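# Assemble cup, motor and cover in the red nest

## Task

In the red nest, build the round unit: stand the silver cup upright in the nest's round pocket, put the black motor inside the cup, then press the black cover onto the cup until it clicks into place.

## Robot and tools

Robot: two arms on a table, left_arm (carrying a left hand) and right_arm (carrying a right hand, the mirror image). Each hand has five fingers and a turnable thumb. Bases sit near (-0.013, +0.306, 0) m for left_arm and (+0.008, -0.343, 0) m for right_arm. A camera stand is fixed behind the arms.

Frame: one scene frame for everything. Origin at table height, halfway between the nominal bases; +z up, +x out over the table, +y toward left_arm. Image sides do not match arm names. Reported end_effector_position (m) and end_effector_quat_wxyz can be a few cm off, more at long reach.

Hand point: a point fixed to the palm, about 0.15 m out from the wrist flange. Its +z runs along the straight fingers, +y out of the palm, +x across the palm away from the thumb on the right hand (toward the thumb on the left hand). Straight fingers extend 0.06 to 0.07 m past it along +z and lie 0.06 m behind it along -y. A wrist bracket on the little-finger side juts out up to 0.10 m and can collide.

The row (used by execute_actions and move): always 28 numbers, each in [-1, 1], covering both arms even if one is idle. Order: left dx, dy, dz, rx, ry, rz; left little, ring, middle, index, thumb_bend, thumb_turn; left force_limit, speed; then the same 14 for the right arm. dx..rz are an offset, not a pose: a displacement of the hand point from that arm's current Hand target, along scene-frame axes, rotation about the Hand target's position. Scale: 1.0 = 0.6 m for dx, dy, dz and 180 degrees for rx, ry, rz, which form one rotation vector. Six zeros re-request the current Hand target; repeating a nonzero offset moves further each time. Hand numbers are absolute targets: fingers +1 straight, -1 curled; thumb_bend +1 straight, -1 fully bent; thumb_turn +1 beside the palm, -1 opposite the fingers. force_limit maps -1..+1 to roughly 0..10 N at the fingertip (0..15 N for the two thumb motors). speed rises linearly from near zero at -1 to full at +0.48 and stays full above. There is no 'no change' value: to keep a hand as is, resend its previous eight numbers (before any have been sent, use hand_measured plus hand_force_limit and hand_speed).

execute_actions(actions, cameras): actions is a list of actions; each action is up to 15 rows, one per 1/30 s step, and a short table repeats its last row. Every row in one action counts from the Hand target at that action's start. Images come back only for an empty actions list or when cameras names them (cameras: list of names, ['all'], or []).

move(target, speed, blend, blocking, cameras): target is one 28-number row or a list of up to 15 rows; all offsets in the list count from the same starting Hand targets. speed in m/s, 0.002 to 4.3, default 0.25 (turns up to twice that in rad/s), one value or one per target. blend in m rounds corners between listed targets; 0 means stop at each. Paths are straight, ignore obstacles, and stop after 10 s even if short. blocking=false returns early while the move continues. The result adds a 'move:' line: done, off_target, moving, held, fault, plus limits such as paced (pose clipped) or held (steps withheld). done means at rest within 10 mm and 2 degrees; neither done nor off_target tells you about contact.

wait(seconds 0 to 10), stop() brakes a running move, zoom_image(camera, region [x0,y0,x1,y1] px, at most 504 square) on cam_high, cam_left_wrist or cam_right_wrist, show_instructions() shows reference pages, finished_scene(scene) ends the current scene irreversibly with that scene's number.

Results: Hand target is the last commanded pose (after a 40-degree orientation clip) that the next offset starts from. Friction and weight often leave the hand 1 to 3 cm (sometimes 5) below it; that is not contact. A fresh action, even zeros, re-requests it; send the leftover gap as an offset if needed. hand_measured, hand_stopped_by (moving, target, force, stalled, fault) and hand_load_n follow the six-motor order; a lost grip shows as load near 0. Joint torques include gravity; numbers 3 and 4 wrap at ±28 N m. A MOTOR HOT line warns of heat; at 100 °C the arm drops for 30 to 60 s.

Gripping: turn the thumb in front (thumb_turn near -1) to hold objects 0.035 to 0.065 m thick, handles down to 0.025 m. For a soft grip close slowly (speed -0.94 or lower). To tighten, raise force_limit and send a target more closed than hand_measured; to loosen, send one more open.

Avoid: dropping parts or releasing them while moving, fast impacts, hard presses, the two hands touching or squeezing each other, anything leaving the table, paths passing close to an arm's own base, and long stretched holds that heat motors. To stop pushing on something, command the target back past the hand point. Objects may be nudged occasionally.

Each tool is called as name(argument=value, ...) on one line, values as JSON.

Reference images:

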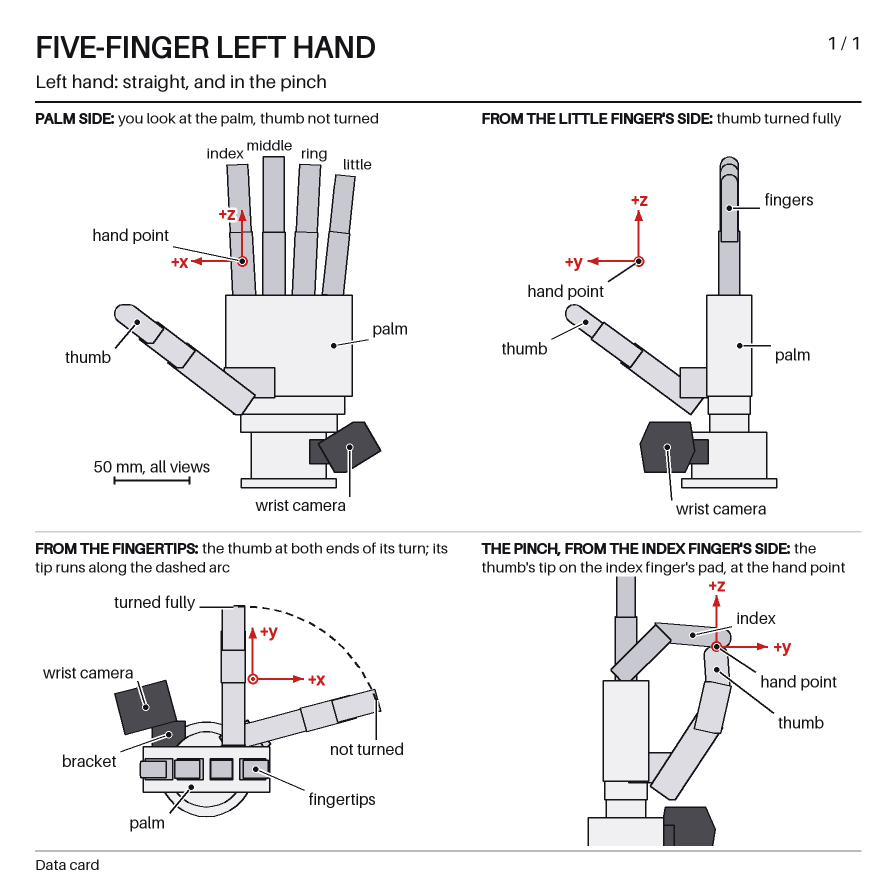

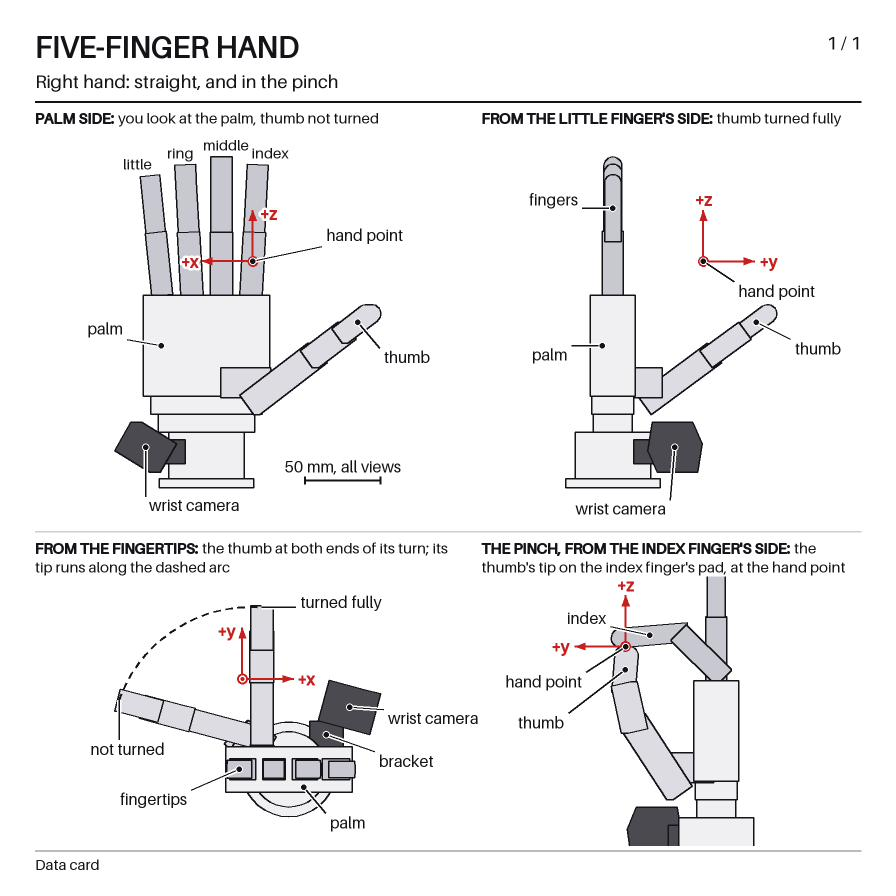

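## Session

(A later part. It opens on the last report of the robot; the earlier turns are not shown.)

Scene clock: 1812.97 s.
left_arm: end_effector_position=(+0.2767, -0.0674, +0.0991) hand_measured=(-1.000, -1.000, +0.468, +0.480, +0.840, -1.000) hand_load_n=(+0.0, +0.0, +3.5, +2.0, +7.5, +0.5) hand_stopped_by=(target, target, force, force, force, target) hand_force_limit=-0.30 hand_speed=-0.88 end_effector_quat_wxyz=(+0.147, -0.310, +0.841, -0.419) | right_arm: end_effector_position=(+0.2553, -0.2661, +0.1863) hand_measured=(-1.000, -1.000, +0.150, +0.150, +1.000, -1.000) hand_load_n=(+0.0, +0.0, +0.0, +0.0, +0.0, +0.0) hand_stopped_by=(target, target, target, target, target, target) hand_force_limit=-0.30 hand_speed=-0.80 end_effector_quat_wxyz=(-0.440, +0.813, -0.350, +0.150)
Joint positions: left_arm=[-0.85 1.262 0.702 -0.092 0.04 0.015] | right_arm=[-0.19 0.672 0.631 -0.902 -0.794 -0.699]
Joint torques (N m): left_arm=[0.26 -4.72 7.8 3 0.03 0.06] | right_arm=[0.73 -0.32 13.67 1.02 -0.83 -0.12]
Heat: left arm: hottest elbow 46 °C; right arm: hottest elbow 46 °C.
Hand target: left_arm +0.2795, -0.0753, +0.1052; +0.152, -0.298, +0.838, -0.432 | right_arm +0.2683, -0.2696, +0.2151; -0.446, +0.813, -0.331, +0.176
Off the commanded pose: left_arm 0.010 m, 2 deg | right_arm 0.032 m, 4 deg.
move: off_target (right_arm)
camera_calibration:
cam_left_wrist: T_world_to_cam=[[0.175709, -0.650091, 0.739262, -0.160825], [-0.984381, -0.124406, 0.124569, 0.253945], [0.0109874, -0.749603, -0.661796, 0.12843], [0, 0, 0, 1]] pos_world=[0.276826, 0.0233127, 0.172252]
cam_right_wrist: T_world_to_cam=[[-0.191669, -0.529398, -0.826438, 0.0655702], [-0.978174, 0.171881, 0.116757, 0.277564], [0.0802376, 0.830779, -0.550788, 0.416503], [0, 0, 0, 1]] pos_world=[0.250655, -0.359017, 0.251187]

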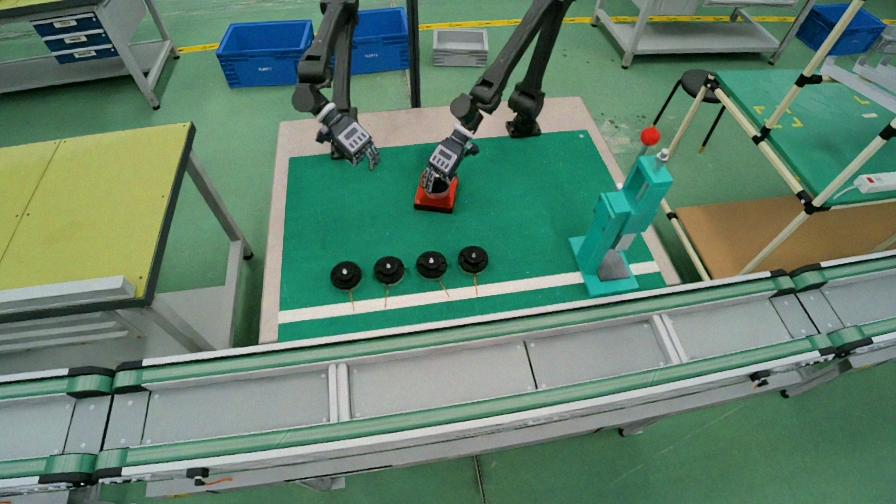

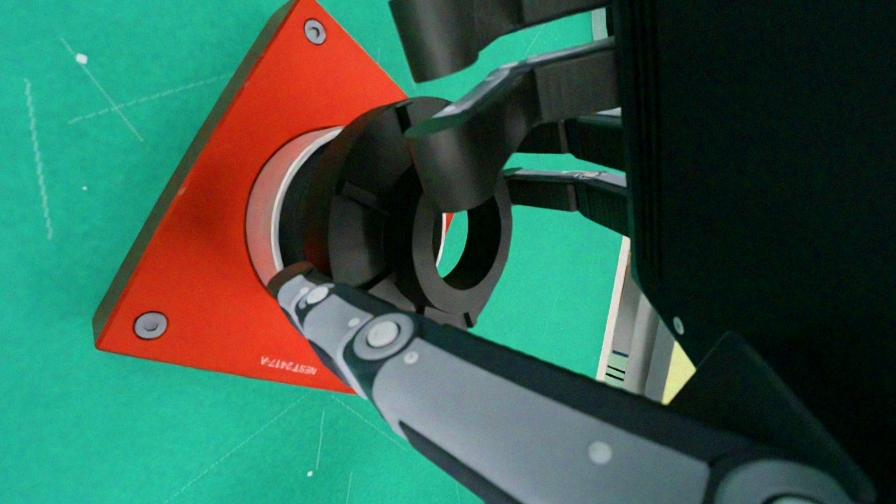

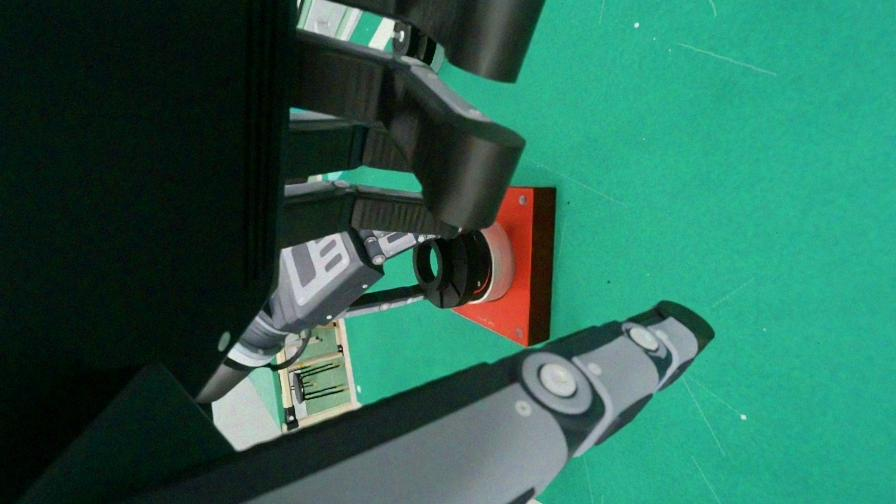

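move(target=[[0,0,-0.02,0,0,0,-1,-1,0,0,0.6,-1,-0.3,-0.88, 0,0,0,0,0,0,-1,-1,0.15,0.15,1,-1,-0.3,-0.8]], speed=0.05, cameras=["cam_left_wrist","cam_high","cam_right_wrist"])

zoom_image(camera="cam_high", region=[420, 160, 460, 200])

zoom_image(camera="cam_right_wrist", region=[380, 190, 540, 340])

zoom_image(camera="cam_left_wrist", region=[220, 60, 560, 400])

Scene clock: 1835.03 s.
left_arm: end_effector_position=(+0.2769, -0.0676, +0.0883) hand_measured=(-1.000, -1.000, +0.468, +0.480, +0.840, -1.000) hand_load_n=(+0.0, +0.0, +3.5, +2.5, +7.5, +0.5) hand_stopped_by=(target, target, force, force, force, target) hand_force_limit=-0.30 hand_speed=-0.88 end_effector_quat_wxyz=(+0.147, -0.309, +0.840, -0.420) | right_arm: end_effector_position=(+0.2553, -0.2661, +0.1863) hand_measured=(-1.000, -1.000, +0.150, +0.150, +1.000, -1.000) hand_load_n=(+0.0, +0.0, +0.5, +0.0, +0.0, +0.0) hand_stopped_by=(target, target, target, target, target, target) hand_force_limit=-0.30 hand_speed=-0.80 end_effector_quat_wxyz=(-0.440, +0.813, -0.350, +0.150)
Joint positions: left_arm=[-0.85 1.282 0.684 -0.05 0.04 0.015] | right_arm=[-0.19 0.672 0.631 -0.902 -0.794 -0.699]
Joint torques (N m): left_arm=[0.44 -4.54 7.65 3.02 0.04 0.05] | right_arm=[0.73 -0.32 13.7 1.01 -0.83 -0.12]
Heat: left arm: hottest elbow 45 °C; right arm: hottest elbow 46 °C.
Hand target: left_arm +0.2795, -0.0753, +0.0932; +0.152, -0.298, +0.838, -0.432 | right_arm +0.2683, -0.2696, +0.2151; -0.446, +0.813, -0.331, +0.176
Off the commanded pose: left_arm 0.010 m, 2 deg | right_arm 0.032 m, 4 deg.
move: off_target (right_arm)
camera_calibration:
cam_left_wrist: T_world_to_cam=[[0.174219, -0.648407, 0.741091, -0.152619], [-0.984629, -0.12419, 0.122813, 0.255663], [0.0124033, -0.751096, -0.660077, 0.120516], [0, 0, 0, 1]] pos_world=[0.276828, 0.0233107, 0.161256]
cam_right_wrist: T_world_to_cam=[[-0.191669, -0.529398, -0.826438, 0.0655702], [-0.978174, 0.171881, 0.116757, 0.277564], [0.0802376, 0.830779, -0.550788, 0.416503], [0, 0, 0, 1]] pos_world=[0.250655, -0.359017, 0.251187]

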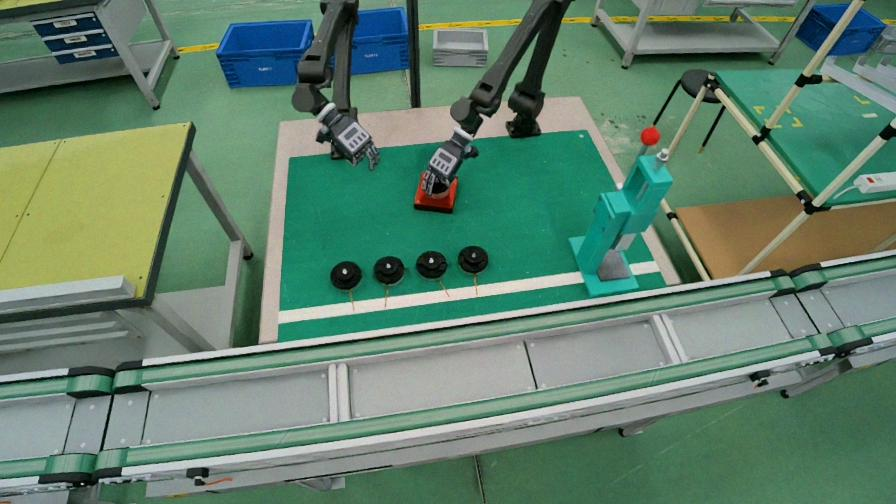

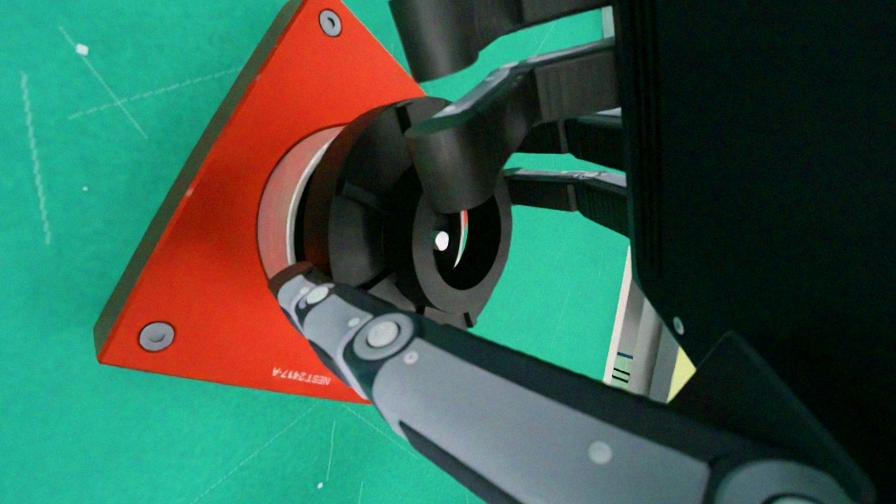

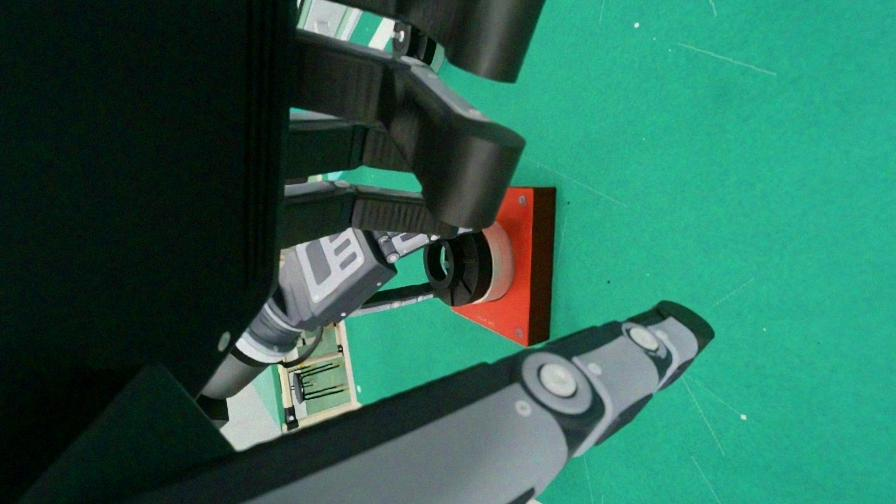

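Scaled by 12.600 from the camera's 896x504 image, which has a finer 1280x720 frame.

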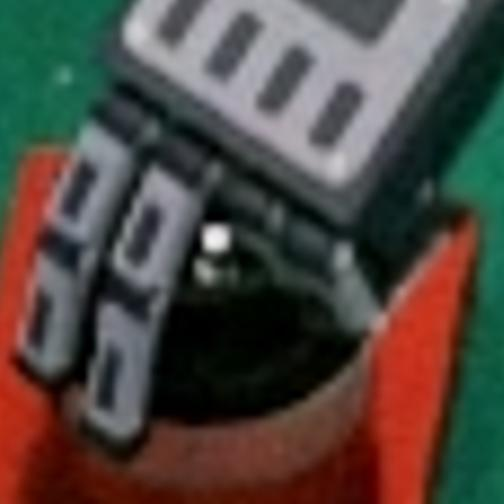

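Scaled by 3.150 from the camera's 896x504 image, which has a finer 1280x720 frame.

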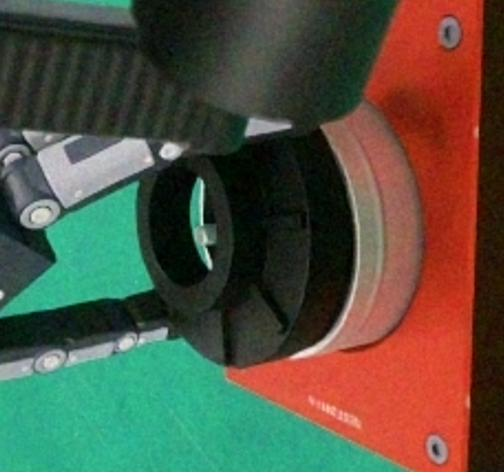

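Scaled by 1.482 from the camera's 896x504 image, which has a finer 1280x720 frame.

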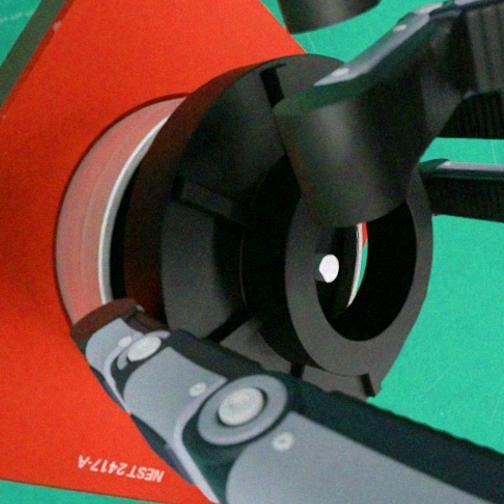

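move(target=[[-0.0042,0.0035,0,0,0,0,-1,-1,0,0,0.6,-1,-0.3,-0.88, 0,0,0,0,0,0,-1,-1,0.15,0.15,1,-1,-0.3,-0.8],[-0.0042,0.0035,-0.008,0,0,0,-1,-1,0,0,0.6,-1,-0.3,-0.88, 0,0,0,0,0,0,-1,-1,0.15,0.15,1,-1,-0.3,-0.8]], speed=0.05, cameras=["cam_left_wrist","cam_high","cam_right_wrist"])

zoom_image(camera="cam_high", region=[420, 160, 460, 200])

zoom_image(camera="cam_right_wrist", region=[380, 190, 540, 340])

zoom_image(camera="cam_left_wrist", region=[220, 60, 560, 400])

Scene clock: 1876.33 s.
left_arm: end_effector_position=(+0.2743, -0.0658, +0.0839) hand_measured=(-1.000, -1.000, +0.468, +0.480, +0.840, -1.000) hand_load_n=(+0.0, +0.5, +3.5, +2.0, +7.5, +0.5) hand_stopped_by=(target, target, force, force, force, target) hand_force_limit=-0.30 hand_speed=-0.88 end_effector_quat_wxyz=(+0.147, -0.309, +0.840, -0.420) | right_arm: end_effector_position=(+0.2553, -0.2661, +0.1863) hand_measured=(-1.000, -1.000, +0.150, +0.150, +1.000, -1.000) hand_load_n=(+0.0, +0.0, +0.0, +0.0, +0.0, +0.0) hand_stopped_by=(target, target, target, target, target, target) hand_force_limit=-0.30 hand_speed=-0.80 end_effector_quat_wxyz=(-0.440, +0.813, -0.350, +0.150)
Joint positions: left_arm=[-0.852 1.282 0.67 -0.037 0.04 0.015] | right_arm=[-0.19 0.672 0.631 -0.902 -0.794 -0.699]
Joint torques (N m): left_arm=[0.5 -4.72 7.54 3.04 0 0.08] | right_arm=[0.73 -0.32 13.67 1.01 -0.83 -0.12]
Heat: left arm: hottest elbow 45 °C; right arm: hottest elbow 46 °C.
Hand target: left_arm +0.2770, -0.0732, +0.0884; +0.152, -0.298, +0.838, -0.432 | right_arm +0.2683, -0.2696, +0.2151; -0.446, +0.813, -0.331, +0.176
Off the commanded pose: left_arm 0.009 m, 2 deg | right_arm 0.032 m, 4 deg.
move: off_target (right_arm)
camera_calibration:
cam_left_wrist: T_world_to_cam=[[0.173227, -0.648682, 0.741083, -0.147569], [-0.984818, -0.122655, 0.122838, 0.254062], [0.0112142, -0.751111, -0.660081, 0.119384], [0, 0, 0, 1]] pos_world=[0.274429, 0.0251074, 0.156956]
cam_right_wrist: T_world_to_cam=[[-0.191669, -0.529398, -0.826438, 0.0655702], [-0.978174, 0.171881, 0.116757, 0.277564], [0.0802376, 0.830779, -0.550788, 0.416503], [0, 0, 0, 1]] pos_world=[0.250655, -0.359017, 0.251187]

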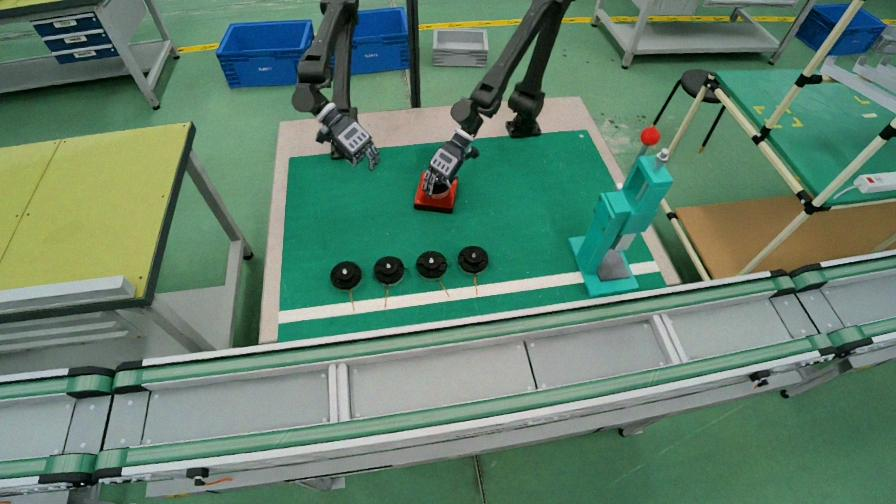

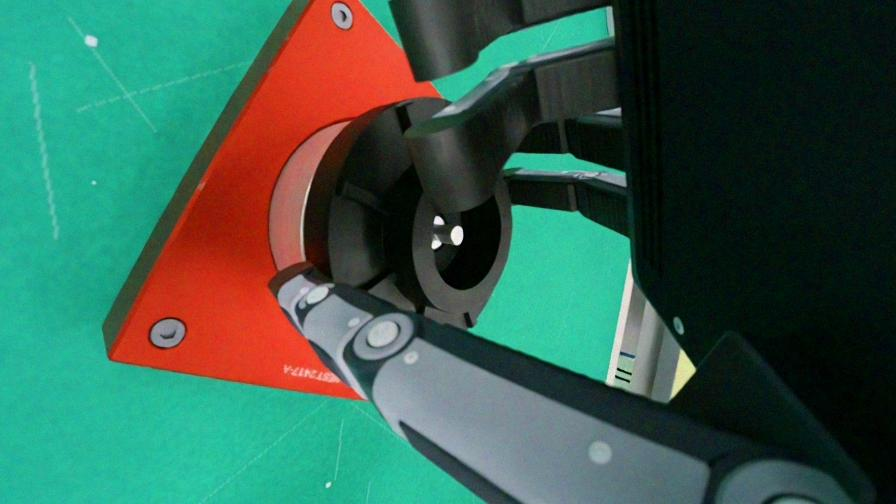

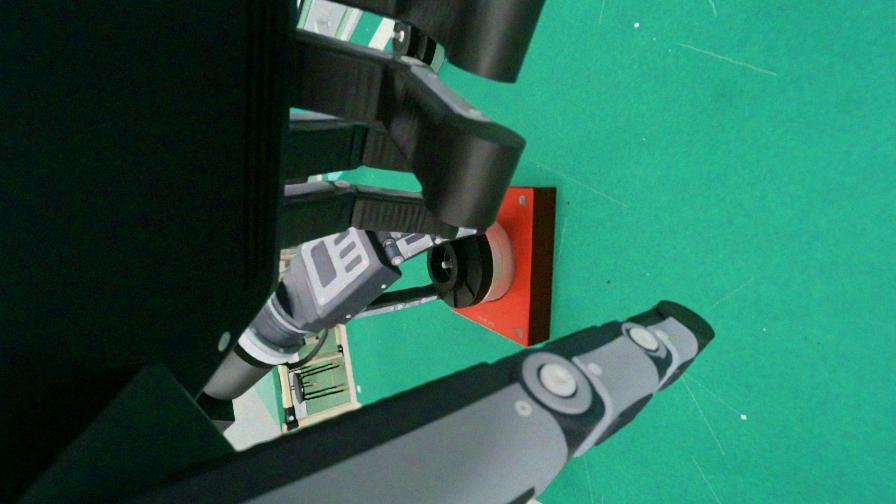

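Scaled by 12.600 from the camera's 896x504 image, which has a finer 1280x720 frame.

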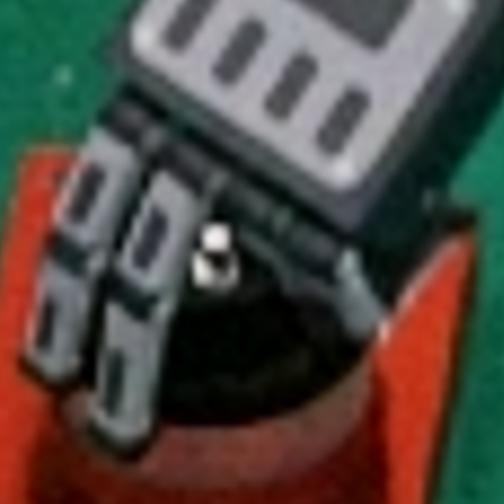

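Scaled by 3.150 from the camera's 896x504 image, which has a finer 1280x720 frame.

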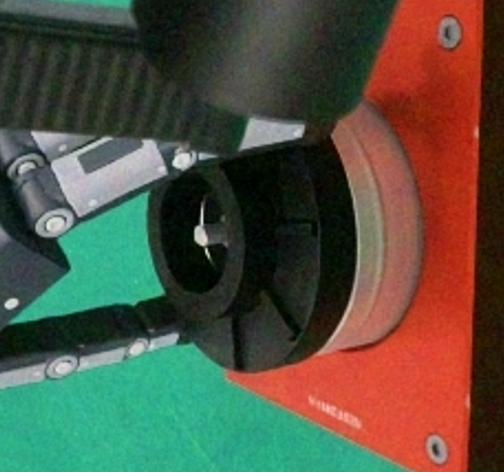

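Scaled by 1.482 from the camera's 896x504 image, which has a finer 1280x720 frame.

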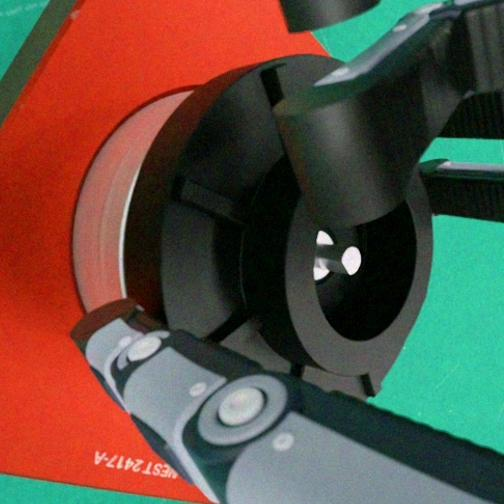

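move(target=[[-0.0015,0.002,-0.014,0,0,0,-1,-1,0,0,0.6,-1,-0.3,-0.88, 0,0,0,0,0,0,-1,-1,0.15,0.15,1,-1,-0.3,-0.8]], speed=0.05, cameras=["cam_left_wrist","cam_high","cam_right_wrist"])

zoom_image(camera="cam_right_wrist", region=[380, 190, 540, 340])

zoom_image(camera="cam_left_wrist", region=[220, 60, 560, 400])

Scene clock: 1891.67 s.
left_arm: end_effector_position=(+0.2747, -0.0665, +0.0827) hand_measured=(-1.000, -1.000, +0.468, +0.480, +0.840, -1.000) hand_load_n=(+0.0, +0.0, +3.0, +1.5, +8.0, +0.5) hand_stopped_by=(target, target, force, force, force, target) hand_force_limit=-0.30 hand_speed=-0.88 end_effector_quat_wxyz=(+0.146, -0.310, +0.836, -0.428) | right_arm: end_effector_position=(+0.2553, -0.2661, +0.1863) hand_measured=(-1.000, -1.000, +0.150, +0.150, +1.000, -1.000) hand_load_n=(+0.0, +0.0, +0.0, +0.0, +0.0, +0.0) hand_stopped_by=(target, target, target, target, target, target) hand_force_limit=-0.30 hand_speed=-0.80 end_effector_quat_wxyz=(-0.440, +0.813, -0.350, +0.150)
Joint positions: left_arm=[-0.849 1.283 0.658 -0.007 0.046 0.009] | right_arm=[-0.19 0.672 0.631 -0.902 -0.794 -0.699]
Joint torques (N m): left_arm=[0.44 -3.96 7.19 3.06 0.03 0.06] | right_arm=[0.79 -0.26 13.67 0.98 -0.83 -0.12]
Heat: left arm: hottest elbow 44 °C; right arm: hottest elbow 46 °C.
Hand target: left_arm +0.2761, -0.0720, +0.0800; +0.152, -0.298, +0.838, -0.432 | right_arm +0.2683, -0.2696, +0.2151; -0.446, +0.813, -0.331, +0.176
Off the commanded pose: left_arm 0.006 m, 2 deg | right_arm 0.032 m, 4 deg.
move: off_target (right_arm)
camera_calibration:
cam_left_wrist: T_world_to_cam=[[0.171512, -0.635718, 0.752627, -0.146738], [-0.985067, -0.122317, 0.121164, 0.2547], [0.0150328, -0.762169, -0.647203, 0.11523], [0, 0, 0, 1]] pos_world=[0.274331, 0.0256951, 0.154155]
cam_right_wrist: T_world_to_cam=[[-0.191669, -0.529398, -0.826438, 0.0655702], [-0.978174, 0.171881, 0.116757, 0.277564], [0.0802376, 0.830779, -0.550788, 0.416503], [0, 0, 0, 1]] pos_world=[0.250655, -0.359017, 0.251187]

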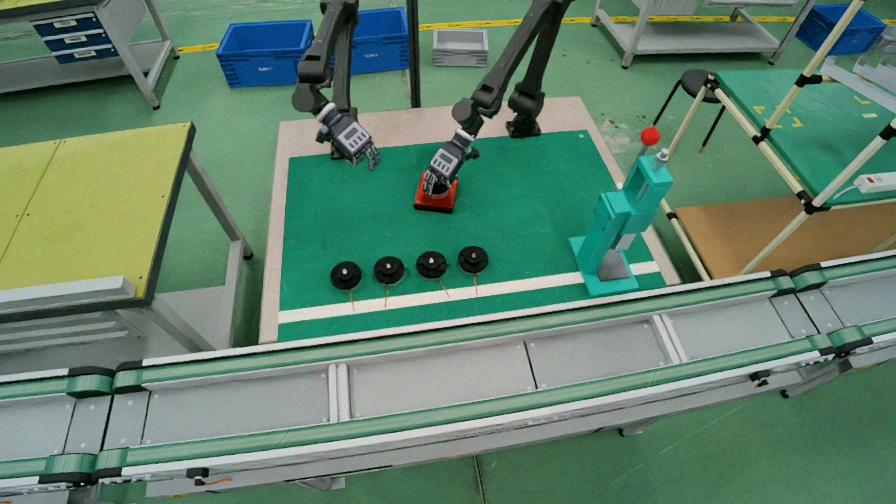

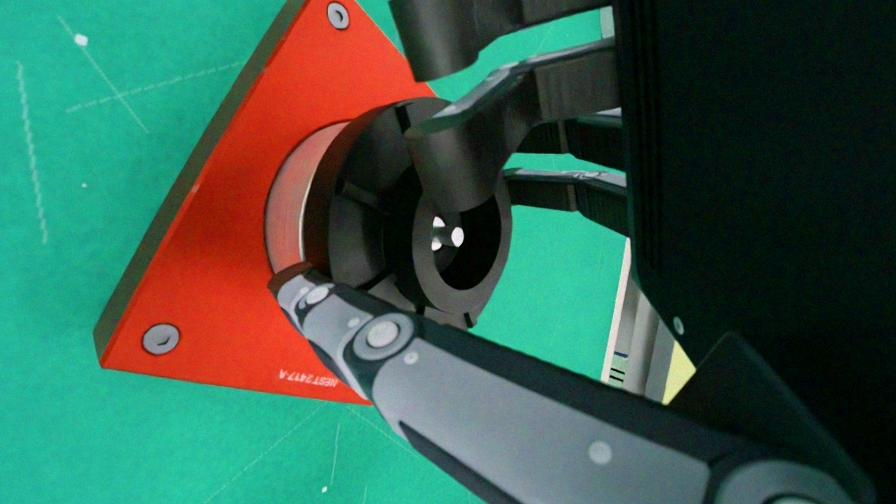

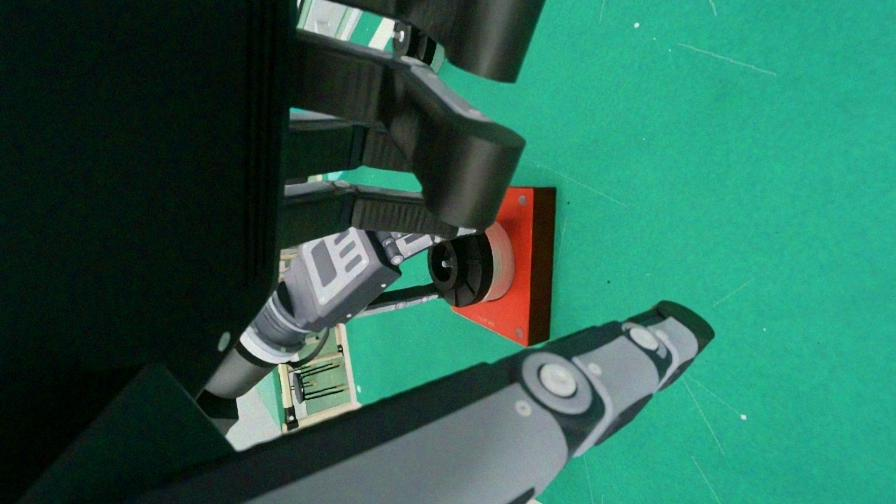

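Scaled by 3.150 from the camera's 896x504 image, which has a finer 1280x720 frame.

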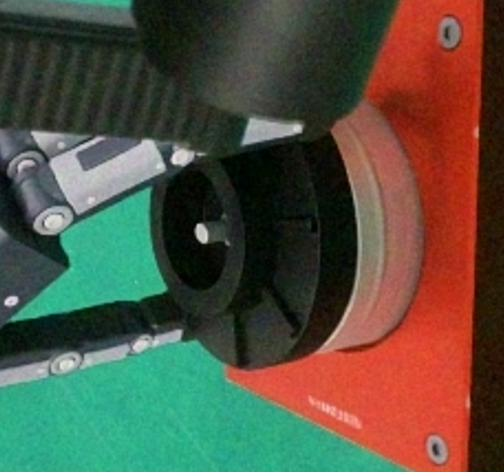

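Scaled by 1.482 from the camera's 896x504 image, which has a finer 1280x720 frame.

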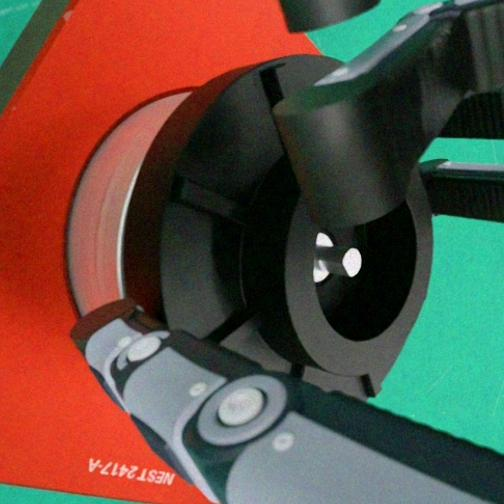

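zoom_image(camera="cam_left_wrist", region=[400, 170, 530, 330])

zoom_image(camera="cam_right_wrist", region=[420, 220, 520, 320])

zoom_image(camera="cam_left_wrist", region=[250, 80, 400, 300])

Scaled by 3.150 from the camera's 896x504 image, which has a finer 1280x720 frame.

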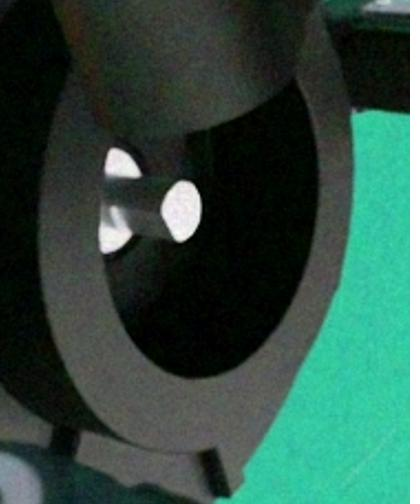

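Scaled by 5.040 from the camera's 896x504 image, which has a finer 1280x720 frame.

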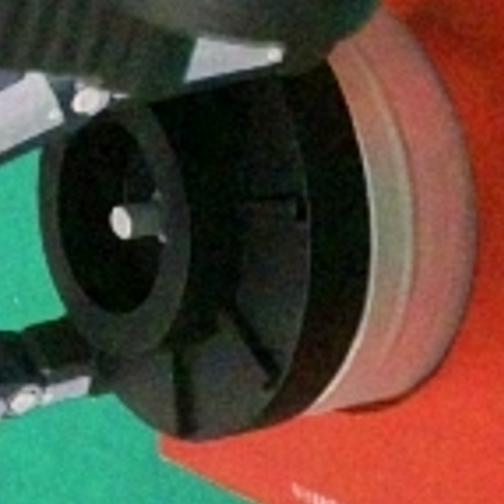

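Scaled by 2.291 from the camera's 896x504 image, which has a finer 1280x720 frame.

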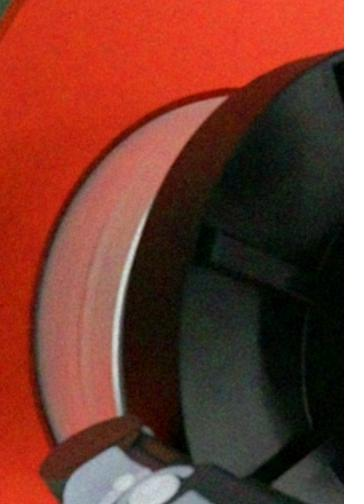

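move(target=[[-0.005,0.0,-0.007,0,0,0,-1,-1,0,0,0.6,-1,-0.3,-0.88, 0,0,0,0,0,0,-1,-1,0.15,0.15,1,-1,-0.3,-0.8],[-0.005,0.005,-0.007,0,0,0,-1,-1,0,0,0.6,-1,-0.3,-0.88, 0,0,0,0,0,0,-1,-1,0.15,0.15,1,-1,-0.3,-0.8],[0.003,0.005,-0.007,0,0,0,-1,-1,0,0,0.6,-1,-0.3,-0.88, 0,0,0,0,0,0,-1,-1,0.15,0.15,1,-1,-0.3,-0.8],[0,0,-0.007,0,0,0,-1,-1,0,0,0.6,-1,-0.3,-0.88, 0,0,0,0,0,0,-1,-1,0.15,0.15,1,-1,-0.3,-0.8]], speed=0.02, cameras=["cam_left_wrist","cam_right_wrist"])

zoom_image(camera="cam_right_wrist", region=[420, 220, 520, 320])

zoom_image(camera="cam_left_wrist", region=[220, 60, 560, 400])

Scene clock: 1950.93 s.
left_arm: end_effector_position=(+0.2737, -0.0676, +0.0817) hand_measured=(-1.000, -1.000, +0.468, +0.480, +0.840, -1.000) hand_load_n=(+0.0, +0.0, +3.0, +1.5, +8.5, +0.5) hand_stopped_by=(target, target, force, force, force, target) hand_force_limit=-0.30 hand_speed=-0.88 end_effector_quat_wxyz=(+0.146, -0.307, +0.835, -0.432) | right_arm: end_effector_position=(+0.2553, -0.2661, +0.1863) hand_measured=(-1.000, -1.000, +0.150, +0.150, +1.000, -1.000) hand_load_n=(+0.0, +0.0, +0.0, +0.0, +0.0, +0.0) hand_stopped_by=(target, target, target, target, target, target) hand_force_limit=-0.30 hand_speed=-0.80 end_effector_quat_wxyz=(-0.440, +0.813, -0.350, +0.150)
Joint positions: left_arm=[-0.85 1.285 0.65 0.011 0.051 0.01] | right_arm=[-0.19 0.672 0.631 -0.902 -0.794 -0.699]
Joint torques (N m): left_arm=[1.32 -3.43 7.25 2.92 -0.17 0.06] | right_arm=[0.73 -0.26 13.7 1.01 -0.83 -0.12]
Heat: left arm: hottest elbow 43 °C; right arm: hottest elbow 46 °C.
Hand target: left_arm +0.2761, -0.0720, +0.0758; +0.152, -0.298, +0.838, -0.432 | right_arm +0.2683, -0.2696, +0.2151; -0.446, +0.813, -0.331, +0.176
Off the commanded pose: left_arm 0.008 m, 1 deg | right_arm 0.032 m, 4 deg.
move: off_target (right_arm)
camera_calibration:
cam_left_wrist: T_world_to_cam=[[0.163615, -0.630839, 0.758467, -0.144499], [-0.986429, -0.115306, 0.116888, 0.254909], [0.0137183, -0.767299, -0.641143, 0.113173], [0, 0, 0, 1]] pos_world=[0.273539, 0.0250746, 0.152363]
cam_right_wrist: T_world_to_cam=[[-0.191669, -0.529398, -0.826438, 0.0655702], [-0.978174, 0.171881, 0.116757, 0.277564], [0.0802376, 0.830779, -0.550788, 0.416503], [0, 0, 0, 1]] pos_world=[0.250655, -0.359017, 0.251187]
Images, in order (width x height): cam_left_wrist 896x504, cam_right_wrist 896x504.

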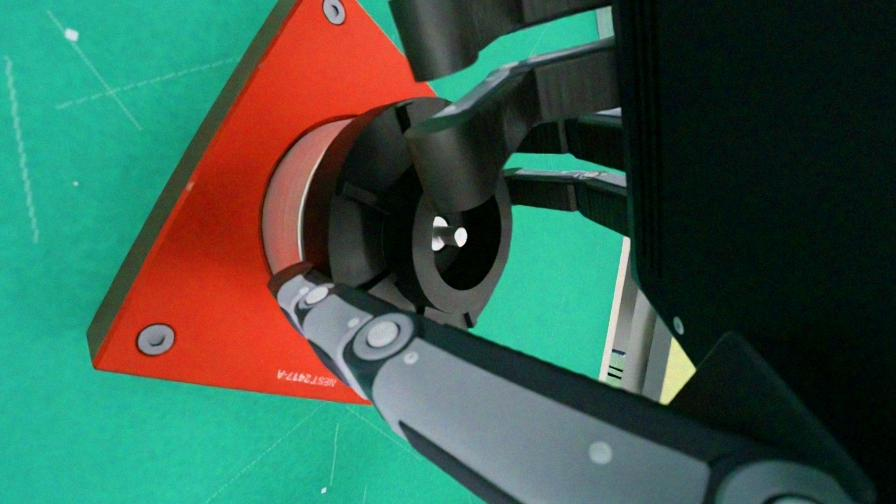

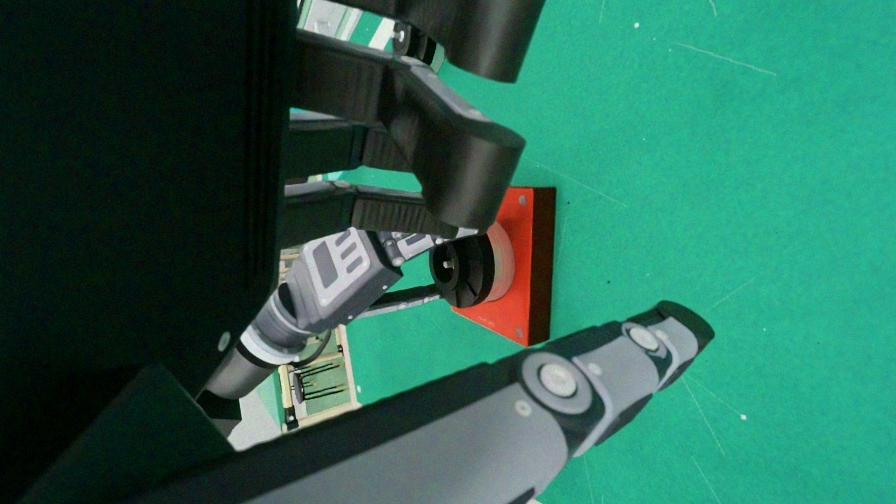

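Scaled by 5.040 from the camera's 896x504 image, which has a finer 1280x720 frame.

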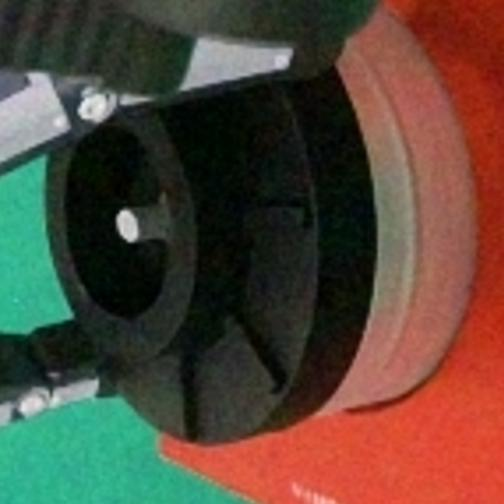

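Scaled by 1.482 from the camera's 896x504 image, which has a finer 1280x720 frame.

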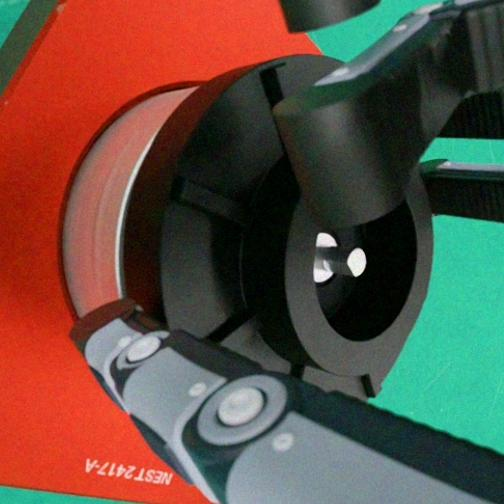

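move(target=[[0.002,0.004,0.01,0,0,0,-1,-1,0,0,0.6,-1,-0.3,-0.88, 0,0,0,0,0,0,-1,-1,0.15,0.15,1,-1,-0.3,-0.8],[0.002,0.009,0.004,0.002,0.002,0,-1,-1,0,0,0.6,-1,-0.3,-0.88, 0,0,0,0,0,0,-1,-1,0.15,0.15,1,-1,-0.3,-0.8],[0.002,0.009,-0.004,0.004,0.003,0,-1,-1,0,0,0.6,-1,-0.3,-0.88, 0,0,0,0,0,0,-1,-1,0.15,0.15,1,-1,-0.3,-0.8]], speed=0.03, cameras=["cam_left_wrist","cam_right_wrist"])

zoom_image(camera="cam_right_wrist", region=[420, 220, 520, 320])

zoom_image(camera="cam_left_wrist", region=[220, 60, 560, 400])

Scene clock: 1965.50 s.
left_arm: end_effector_position=(+0.2738, -0.0674, +0.0817) hand_measured=(-1.000, -1.000, +0.468, +0.480, +0.840, -1.000) hand_load_n=(+0.0, +0.0, +3.5, +1.5, +8.0, +0.0) hand_stopped_by=(target, target, force, force, force, target) hand_force_limit=-0.30 hand_speed=-0.88 end_effector_quat_wxyz=(+0.145, -0.306, +0.835, -0.433) | right_arm: end_effector_position=(+0.2553, -0.2661, +0.1863) hand_measured=(-1.000, -1.000, +0.150, +0.150, +1.000, -1.000) hand_load_n=(+0.0, +0.0, +0.5, -0.5, +0.0, +0.0) hand_stopped_by=(target, target, target, target, target, target) hand_force_limit=-0.30 hand_speed=-0.80 end_effector_quat_wxyz=(-0.440, +0.813, -0.350, +0.150)
Joint positions: left_arm=[-0.849 1.285 0.65 0.011 0.054 0.012] | right_arm=[-0.19 0.672 0.631 -0.902 -0.794 -0.699]
Joint torques (N m): left_arm=[1.85 -3.72 7.23 2.19 0.03 0.13] | right_arm=[0.79 -0.32 13.67 0.98 -0.83 -0.12]
Heat: left arm: hottest elbow 44 °C; right arm: hottest elbow 46 °C.
Hand target: left_arm +0.2773, -0.0666, +0.0734; +0.150, -0.299, +0.841, -0.425 | right_arm +0.2683, -0.2696, +0.2151; -0.446, +0.813, -0.331, +0.176
Off the commanded pose: left_arm 0.009 m, 1 deg | right_arm 0.032 m, 4 deg.
move: off_target (right_arm)
camera_calibration:
cam_left_wrist: T_world_to_cam=[[0.16276, -0.630825, 0.758662, -0.14422], [-0.986592, -0.113426, 0.117346, 0.255156], [0.0120273, -0.76759, -0.640829, 0.113741], [0, 0, 0, 1]] pos_world=[0.27384, 0.0252702, 0.152362]
cam_right_wrist: T_world_to_cam=[[-0.191669, -0.529398, -0.826438, 0.0655702], [-0.978174, 0.171881, 0.116757, 0.277564], [0.0802376, 0.830779, -0.550788, 0.416503], [0, 0, 0, 1]] pos_world=[0.250655, -0.359017, 0.251187]
Images, in order (width x height): cam_left_wrist 896x504, cam_right_wrist 896x504.

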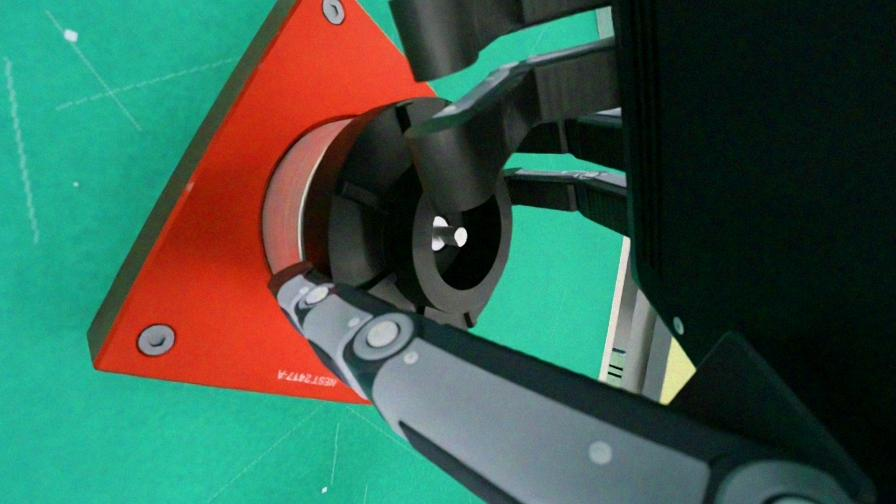

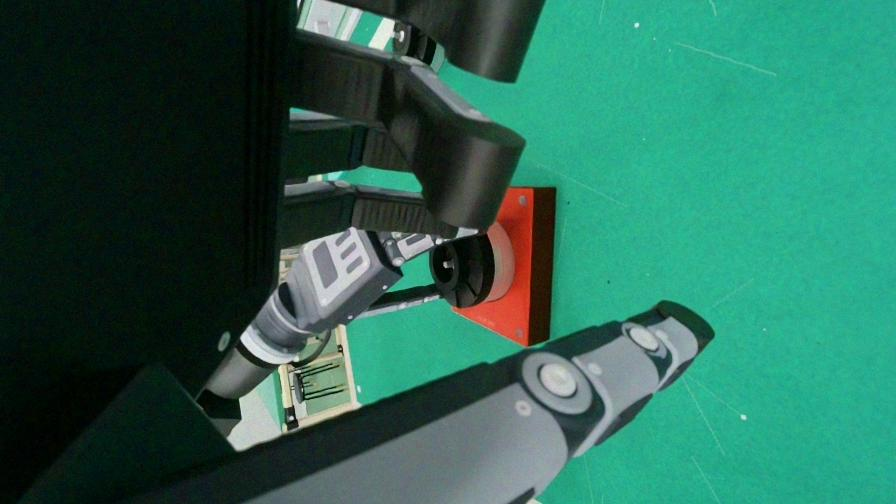

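Scaled by 5.040 from the camera's 896x504 image, which has a finer 1280x720 frame.

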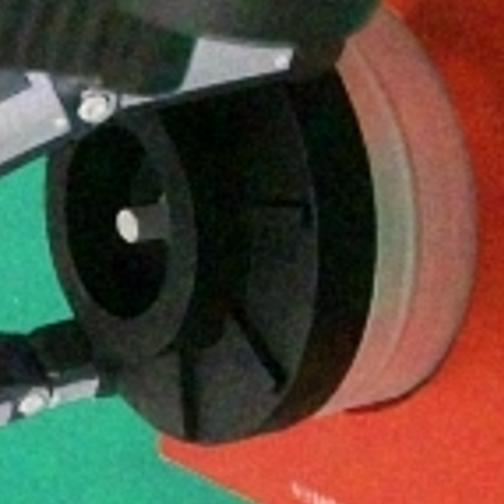

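Scaled by 1.482 from the camera's 896x504 image, which has a finer 1280x720 frame.

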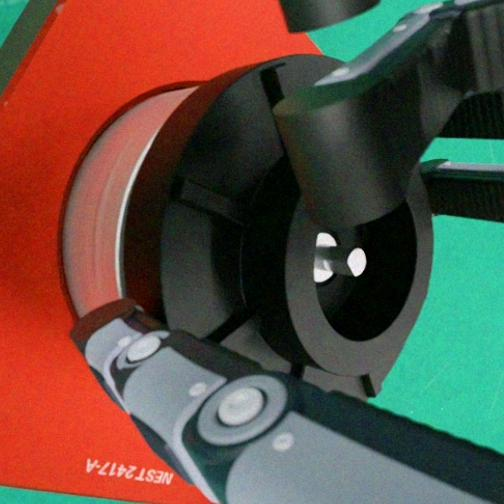

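move(target=[[0.003,0.006,0.025,0,0,0,-1,-1,0,0,0.6,-1,-0.3,-0.88, 0,0,0,0,0,0,-1,-1,0.15,0.15,1,-1,-0.3,-0.8]], speed=0.05)

Scene clock: 1974.13 s.
left_arm: end_effector_position=(+0.2710, -0.0639, +0.0777) hand_measured=(-1.000, -1.000, +0.468, +0.480, +0.840, -1.000) hand_load_n=(+0.0, +0.0, +4.5, +3.0, +6.0, +1.0) hand_stopped_by=(target, target, force, force, force, target) hand_force_limit=-0.30 hand_speed=-0.88 end_effector_quat_wxyz=(+0.143, -0.306, +0.841, -0.424) | right_arm: end_effector_position=(+0.2553, -0.2661, +0.1863) hand_measured=(-1.000, -1.000, +0.150, +0.150, +1.000, -1.000) hand_load_n=(+0.0, +0.0, +0.0, +0.0, +0.0, +0.0) hand_stopped_by=(target, target, target, target, target, target) hand_force_limit=-0.30 hand_speed=-0.80 end_effector_quat_wxyz=(-0.440, +0.813, -0.350, +0.150)
Joint positions: left_arm=[-0.849 1.285 0.65 -0.011 0.054 0.017] | right_arm=[-0.19 0.672 0.631 -0.902 -0.794 -0.699]
Joint torques (N m): left_arm=[2.02 -5.77 8.59 1.02 0.17 0.15] | right_arm=[0.67 -0.32 13.7 1.01 -0.83 -0.12]
Heat: left arm: hottest elbow 44 °C; right arm: hottest elbow 46 °C.
Hand target: left_arm +0.2791, -0.0630, +0.0884; +0.150, -0.299, +0.841, -0.425 | right_arm +0.2683, -0.2696, +0.2151; -0.446, +0.813, -0.331, +0.176
Off the commanded pose: left_arm 0.013 m, 1 deg | right_arm 0.032 m, 4 deg.
move: off_target (left_arm, right_arm)


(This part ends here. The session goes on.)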